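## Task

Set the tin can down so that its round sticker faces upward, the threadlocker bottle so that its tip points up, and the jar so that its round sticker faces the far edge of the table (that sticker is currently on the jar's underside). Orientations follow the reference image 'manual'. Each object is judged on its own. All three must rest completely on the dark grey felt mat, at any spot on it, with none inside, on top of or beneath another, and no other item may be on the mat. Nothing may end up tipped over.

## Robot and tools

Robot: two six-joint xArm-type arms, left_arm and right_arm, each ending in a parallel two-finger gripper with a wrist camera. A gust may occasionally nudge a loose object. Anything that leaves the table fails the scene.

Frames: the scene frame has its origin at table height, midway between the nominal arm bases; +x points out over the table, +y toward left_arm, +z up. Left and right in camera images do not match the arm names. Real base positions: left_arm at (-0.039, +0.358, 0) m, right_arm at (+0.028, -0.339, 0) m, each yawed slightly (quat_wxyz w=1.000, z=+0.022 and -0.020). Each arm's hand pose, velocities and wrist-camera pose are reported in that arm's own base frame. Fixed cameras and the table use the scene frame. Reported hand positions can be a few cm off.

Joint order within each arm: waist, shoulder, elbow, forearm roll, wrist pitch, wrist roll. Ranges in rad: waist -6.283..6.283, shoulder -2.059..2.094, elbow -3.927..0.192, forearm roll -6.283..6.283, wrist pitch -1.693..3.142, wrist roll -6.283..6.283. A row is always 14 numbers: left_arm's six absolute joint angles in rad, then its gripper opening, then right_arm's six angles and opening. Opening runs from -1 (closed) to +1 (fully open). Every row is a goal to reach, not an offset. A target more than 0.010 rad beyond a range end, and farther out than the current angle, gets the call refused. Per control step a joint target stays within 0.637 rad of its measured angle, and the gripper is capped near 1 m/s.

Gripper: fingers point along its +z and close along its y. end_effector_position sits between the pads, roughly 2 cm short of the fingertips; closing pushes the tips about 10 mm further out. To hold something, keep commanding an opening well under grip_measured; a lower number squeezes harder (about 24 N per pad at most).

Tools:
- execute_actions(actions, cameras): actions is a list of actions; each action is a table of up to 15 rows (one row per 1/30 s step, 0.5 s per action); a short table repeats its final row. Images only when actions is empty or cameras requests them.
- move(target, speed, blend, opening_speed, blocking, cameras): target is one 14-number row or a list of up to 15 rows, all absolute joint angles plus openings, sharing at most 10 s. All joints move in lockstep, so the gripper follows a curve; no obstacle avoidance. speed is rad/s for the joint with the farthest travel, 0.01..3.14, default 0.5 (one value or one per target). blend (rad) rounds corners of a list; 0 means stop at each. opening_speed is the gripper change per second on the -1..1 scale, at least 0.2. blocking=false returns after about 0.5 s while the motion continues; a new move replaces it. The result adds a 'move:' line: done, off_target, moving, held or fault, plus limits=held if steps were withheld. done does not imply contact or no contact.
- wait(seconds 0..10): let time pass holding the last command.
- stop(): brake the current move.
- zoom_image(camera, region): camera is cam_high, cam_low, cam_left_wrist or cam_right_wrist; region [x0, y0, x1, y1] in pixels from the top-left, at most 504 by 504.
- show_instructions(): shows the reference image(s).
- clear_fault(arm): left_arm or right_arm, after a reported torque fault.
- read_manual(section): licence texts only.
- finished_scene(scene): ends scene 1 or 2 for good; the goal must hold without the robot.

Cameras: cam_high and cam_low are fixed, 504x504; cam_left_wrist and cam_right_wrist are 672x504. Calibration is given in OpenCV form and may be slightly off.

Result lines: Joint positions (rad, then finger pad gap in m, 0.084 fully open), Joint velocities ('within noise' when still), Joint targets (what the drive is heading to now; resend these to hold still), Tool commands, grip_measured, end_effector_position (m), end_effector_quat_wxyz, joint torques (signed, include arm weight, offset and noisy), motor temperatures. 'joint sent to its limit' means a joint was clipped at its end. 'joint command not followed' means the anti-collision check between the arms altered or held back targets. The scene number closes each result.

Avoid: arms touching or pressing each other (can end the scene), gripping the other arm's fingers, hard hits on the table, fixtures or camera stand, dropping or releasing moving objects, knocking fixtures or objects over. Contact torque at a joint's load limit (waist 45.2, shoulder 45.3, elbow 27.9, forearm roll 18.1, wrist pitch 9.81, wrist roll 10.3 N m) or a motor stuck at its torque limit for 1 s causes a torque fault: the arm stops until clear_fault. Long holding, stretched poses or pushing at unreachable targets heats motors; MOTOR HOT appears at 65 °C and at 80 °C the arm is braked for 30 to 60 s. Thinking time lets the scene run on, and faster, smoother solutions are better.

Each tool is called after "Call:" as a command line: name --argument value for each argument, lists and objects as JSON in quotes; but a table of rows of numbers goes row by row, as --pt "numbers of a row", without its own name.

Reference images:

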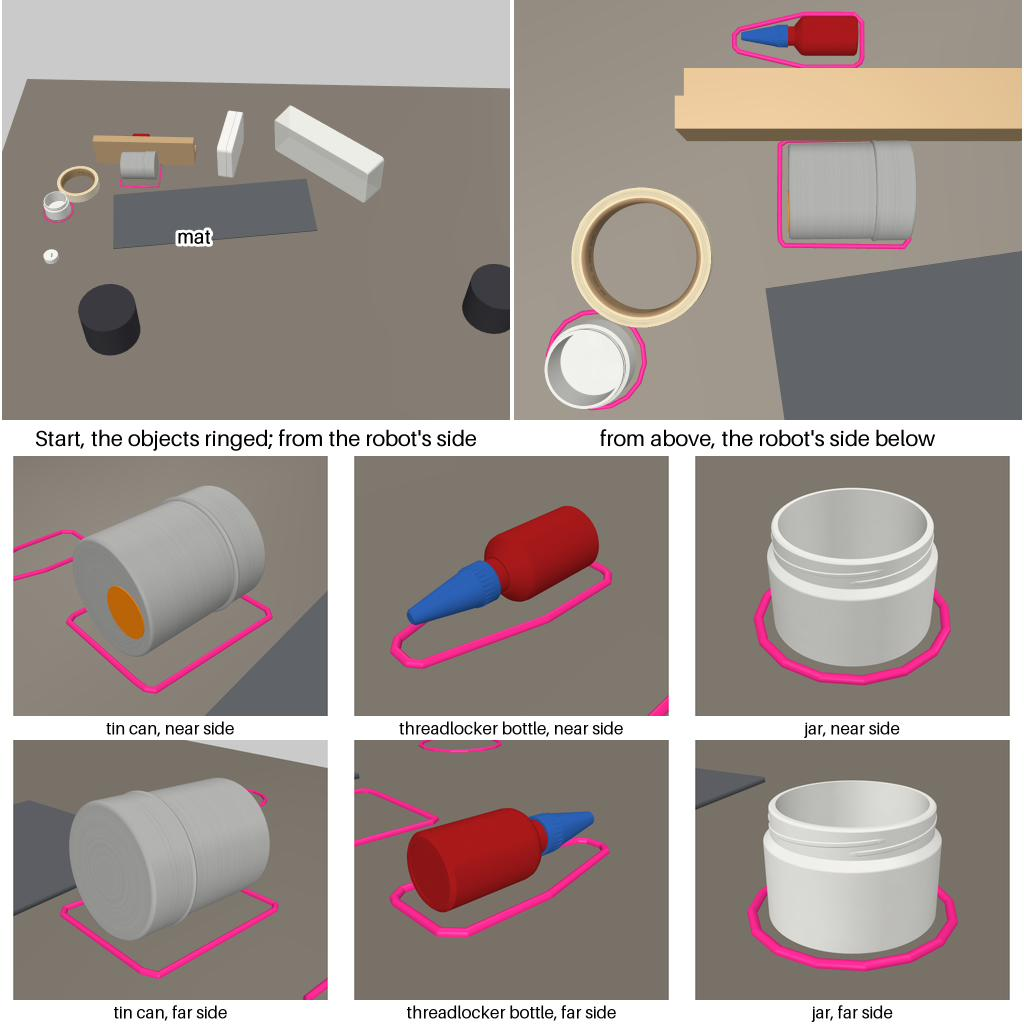

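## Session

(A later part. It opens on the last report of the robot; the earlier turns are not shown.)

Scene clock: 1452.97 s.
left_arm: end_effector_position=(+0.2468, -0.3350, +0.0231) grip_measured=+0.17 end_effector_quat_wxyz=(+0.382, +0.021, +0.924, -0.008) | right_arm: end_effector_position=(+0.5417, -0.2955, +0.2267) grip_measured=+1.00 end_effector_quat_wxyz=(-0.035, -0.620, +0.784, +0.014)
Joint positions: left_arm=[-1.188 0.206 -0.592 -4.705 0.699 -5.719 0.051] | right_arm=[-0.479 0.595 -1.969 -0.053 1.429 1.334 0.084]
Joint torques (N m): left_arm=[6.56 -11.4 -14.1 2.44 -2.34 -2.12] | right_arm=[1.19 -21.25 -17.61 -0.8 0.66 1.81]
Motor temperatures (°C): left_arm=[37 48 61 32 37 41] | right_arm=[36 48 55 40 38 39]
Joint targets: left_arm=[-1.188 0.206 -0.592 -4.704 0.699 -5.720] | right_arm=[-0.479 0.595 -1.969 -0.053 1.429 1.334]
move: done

Call:
move --pt "-1.1875 0.2045 -0.5914 -4.7055 0.6988 -5.7183 -0.7 -0.479 0.595 -1.969 -0.053 1.429 1.334 1.0" --pt "-1.1875 0.2045 -0.5914 -4.7055 0.6988 -5.7183 1.0 -0.479 0.595 -1.969 -0.053 1.429 1.334 1.0" --pt "-1.4033 -0.0791 -0.4732 -5.0526 0.8234 -5.4976 1.0 -0.479 0.595 -1.969 -0.053 1.429 1.334 1.0" --speed '[0.01,0.1,0.15]' --opening_speed 0.4 --cameras '["cam_left_wrist","cam_low","cam_high"]'

Call:
zoom_image --camera "cam_low" --region '[180, 220, 320, 320]'

Call:
zoom_image --camera "cam_high" --region '[240, 240, 460, 420]'

Scene clock: 1483.07 s.
left_arm: end_effector_position=(+0.1831, -0.3319, +0.0877) grip_measured=+1.00 end_effector_quat_wxyz=(+0.383, +0.025, +0.924, -0.006) | right_arm: end_effector_position=(+0.5417, -0.2955, +0.2267) grip_measured=+1.00 end_effector_quat_wxyz=(-0.035, -0.620, +0.784, +0.014)
Joint positions: left_arm=[-1.403 -0.079 -0.473 -5.053 0.823 -5.498 0.084] | right_arm=[-0.479 0.595 -1.969 -0.053 1.429 1.334 0.084]
Joint torques (N m): left_arm=[-7.09 -18.02 -12.22 -2.74 1.62 1.91] | right_arm=[0.84 -20.94 -17.71 -1.02 0.67 1.61]
Motor temperatures (°C): left_arm=[37 49 58 32 37 41] | right_arm=[36 48 55 40 38 39]
Joint targets: left_arm=[-1.403 -0.079 -0.473 -5.053 0.823 -5.498] | right_arm=[-0.479 0.595 -1.969 -0.053 1.429 1.334]
move: done
camera_calibration:
cam_left_wrist: T_world_to_cam=[[0.0613684, 0.998107, 0.00398958, 0.350822], [0.708955, -0.0464028, 0.703725, -0.139138], [0.702578, -0.0403581, -0.710461, 0.0507315], [0, 0, 0, 1]] pos_world=[0.0414703, -0.354567, 0.132558]
Images, in order (width x height): cam_high 504x504, cam_low 504x504, cam_left_wrist 672x504.

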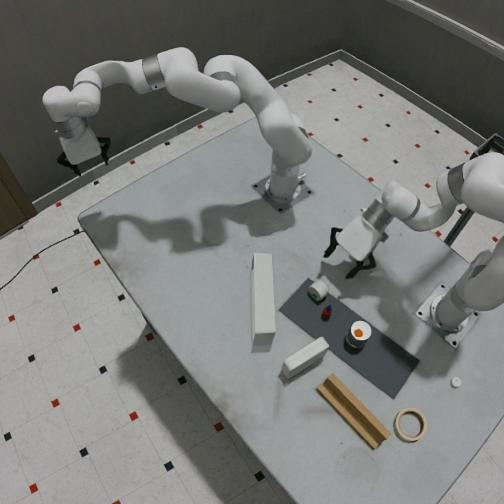

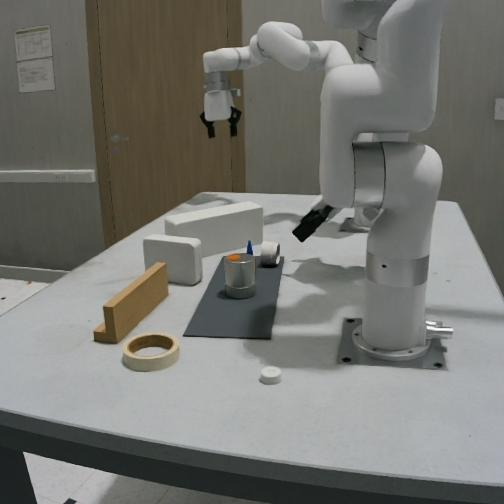

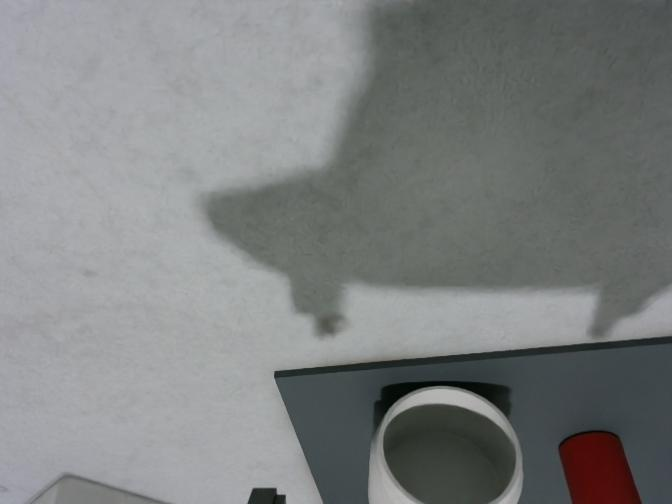

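Scaled by 3.600 from the camera's 504x504 image, which has a finer 720x720 frame.

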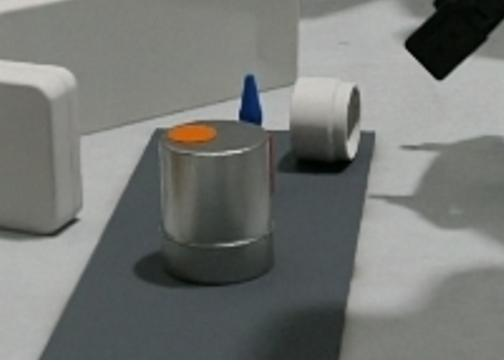

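Scaled by 2.291 from the camera's 504x504 image, which has a finer 720x720 frame.

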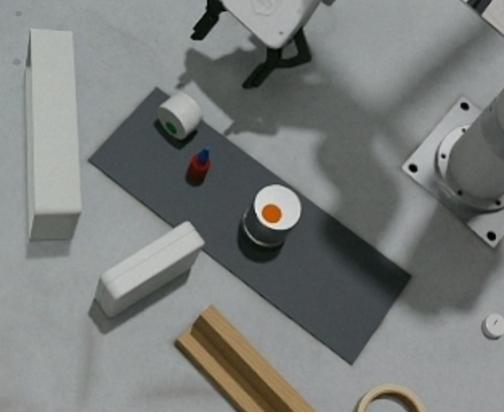

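Call:
finished_scene --scene 2

The scene is finished: the task was done.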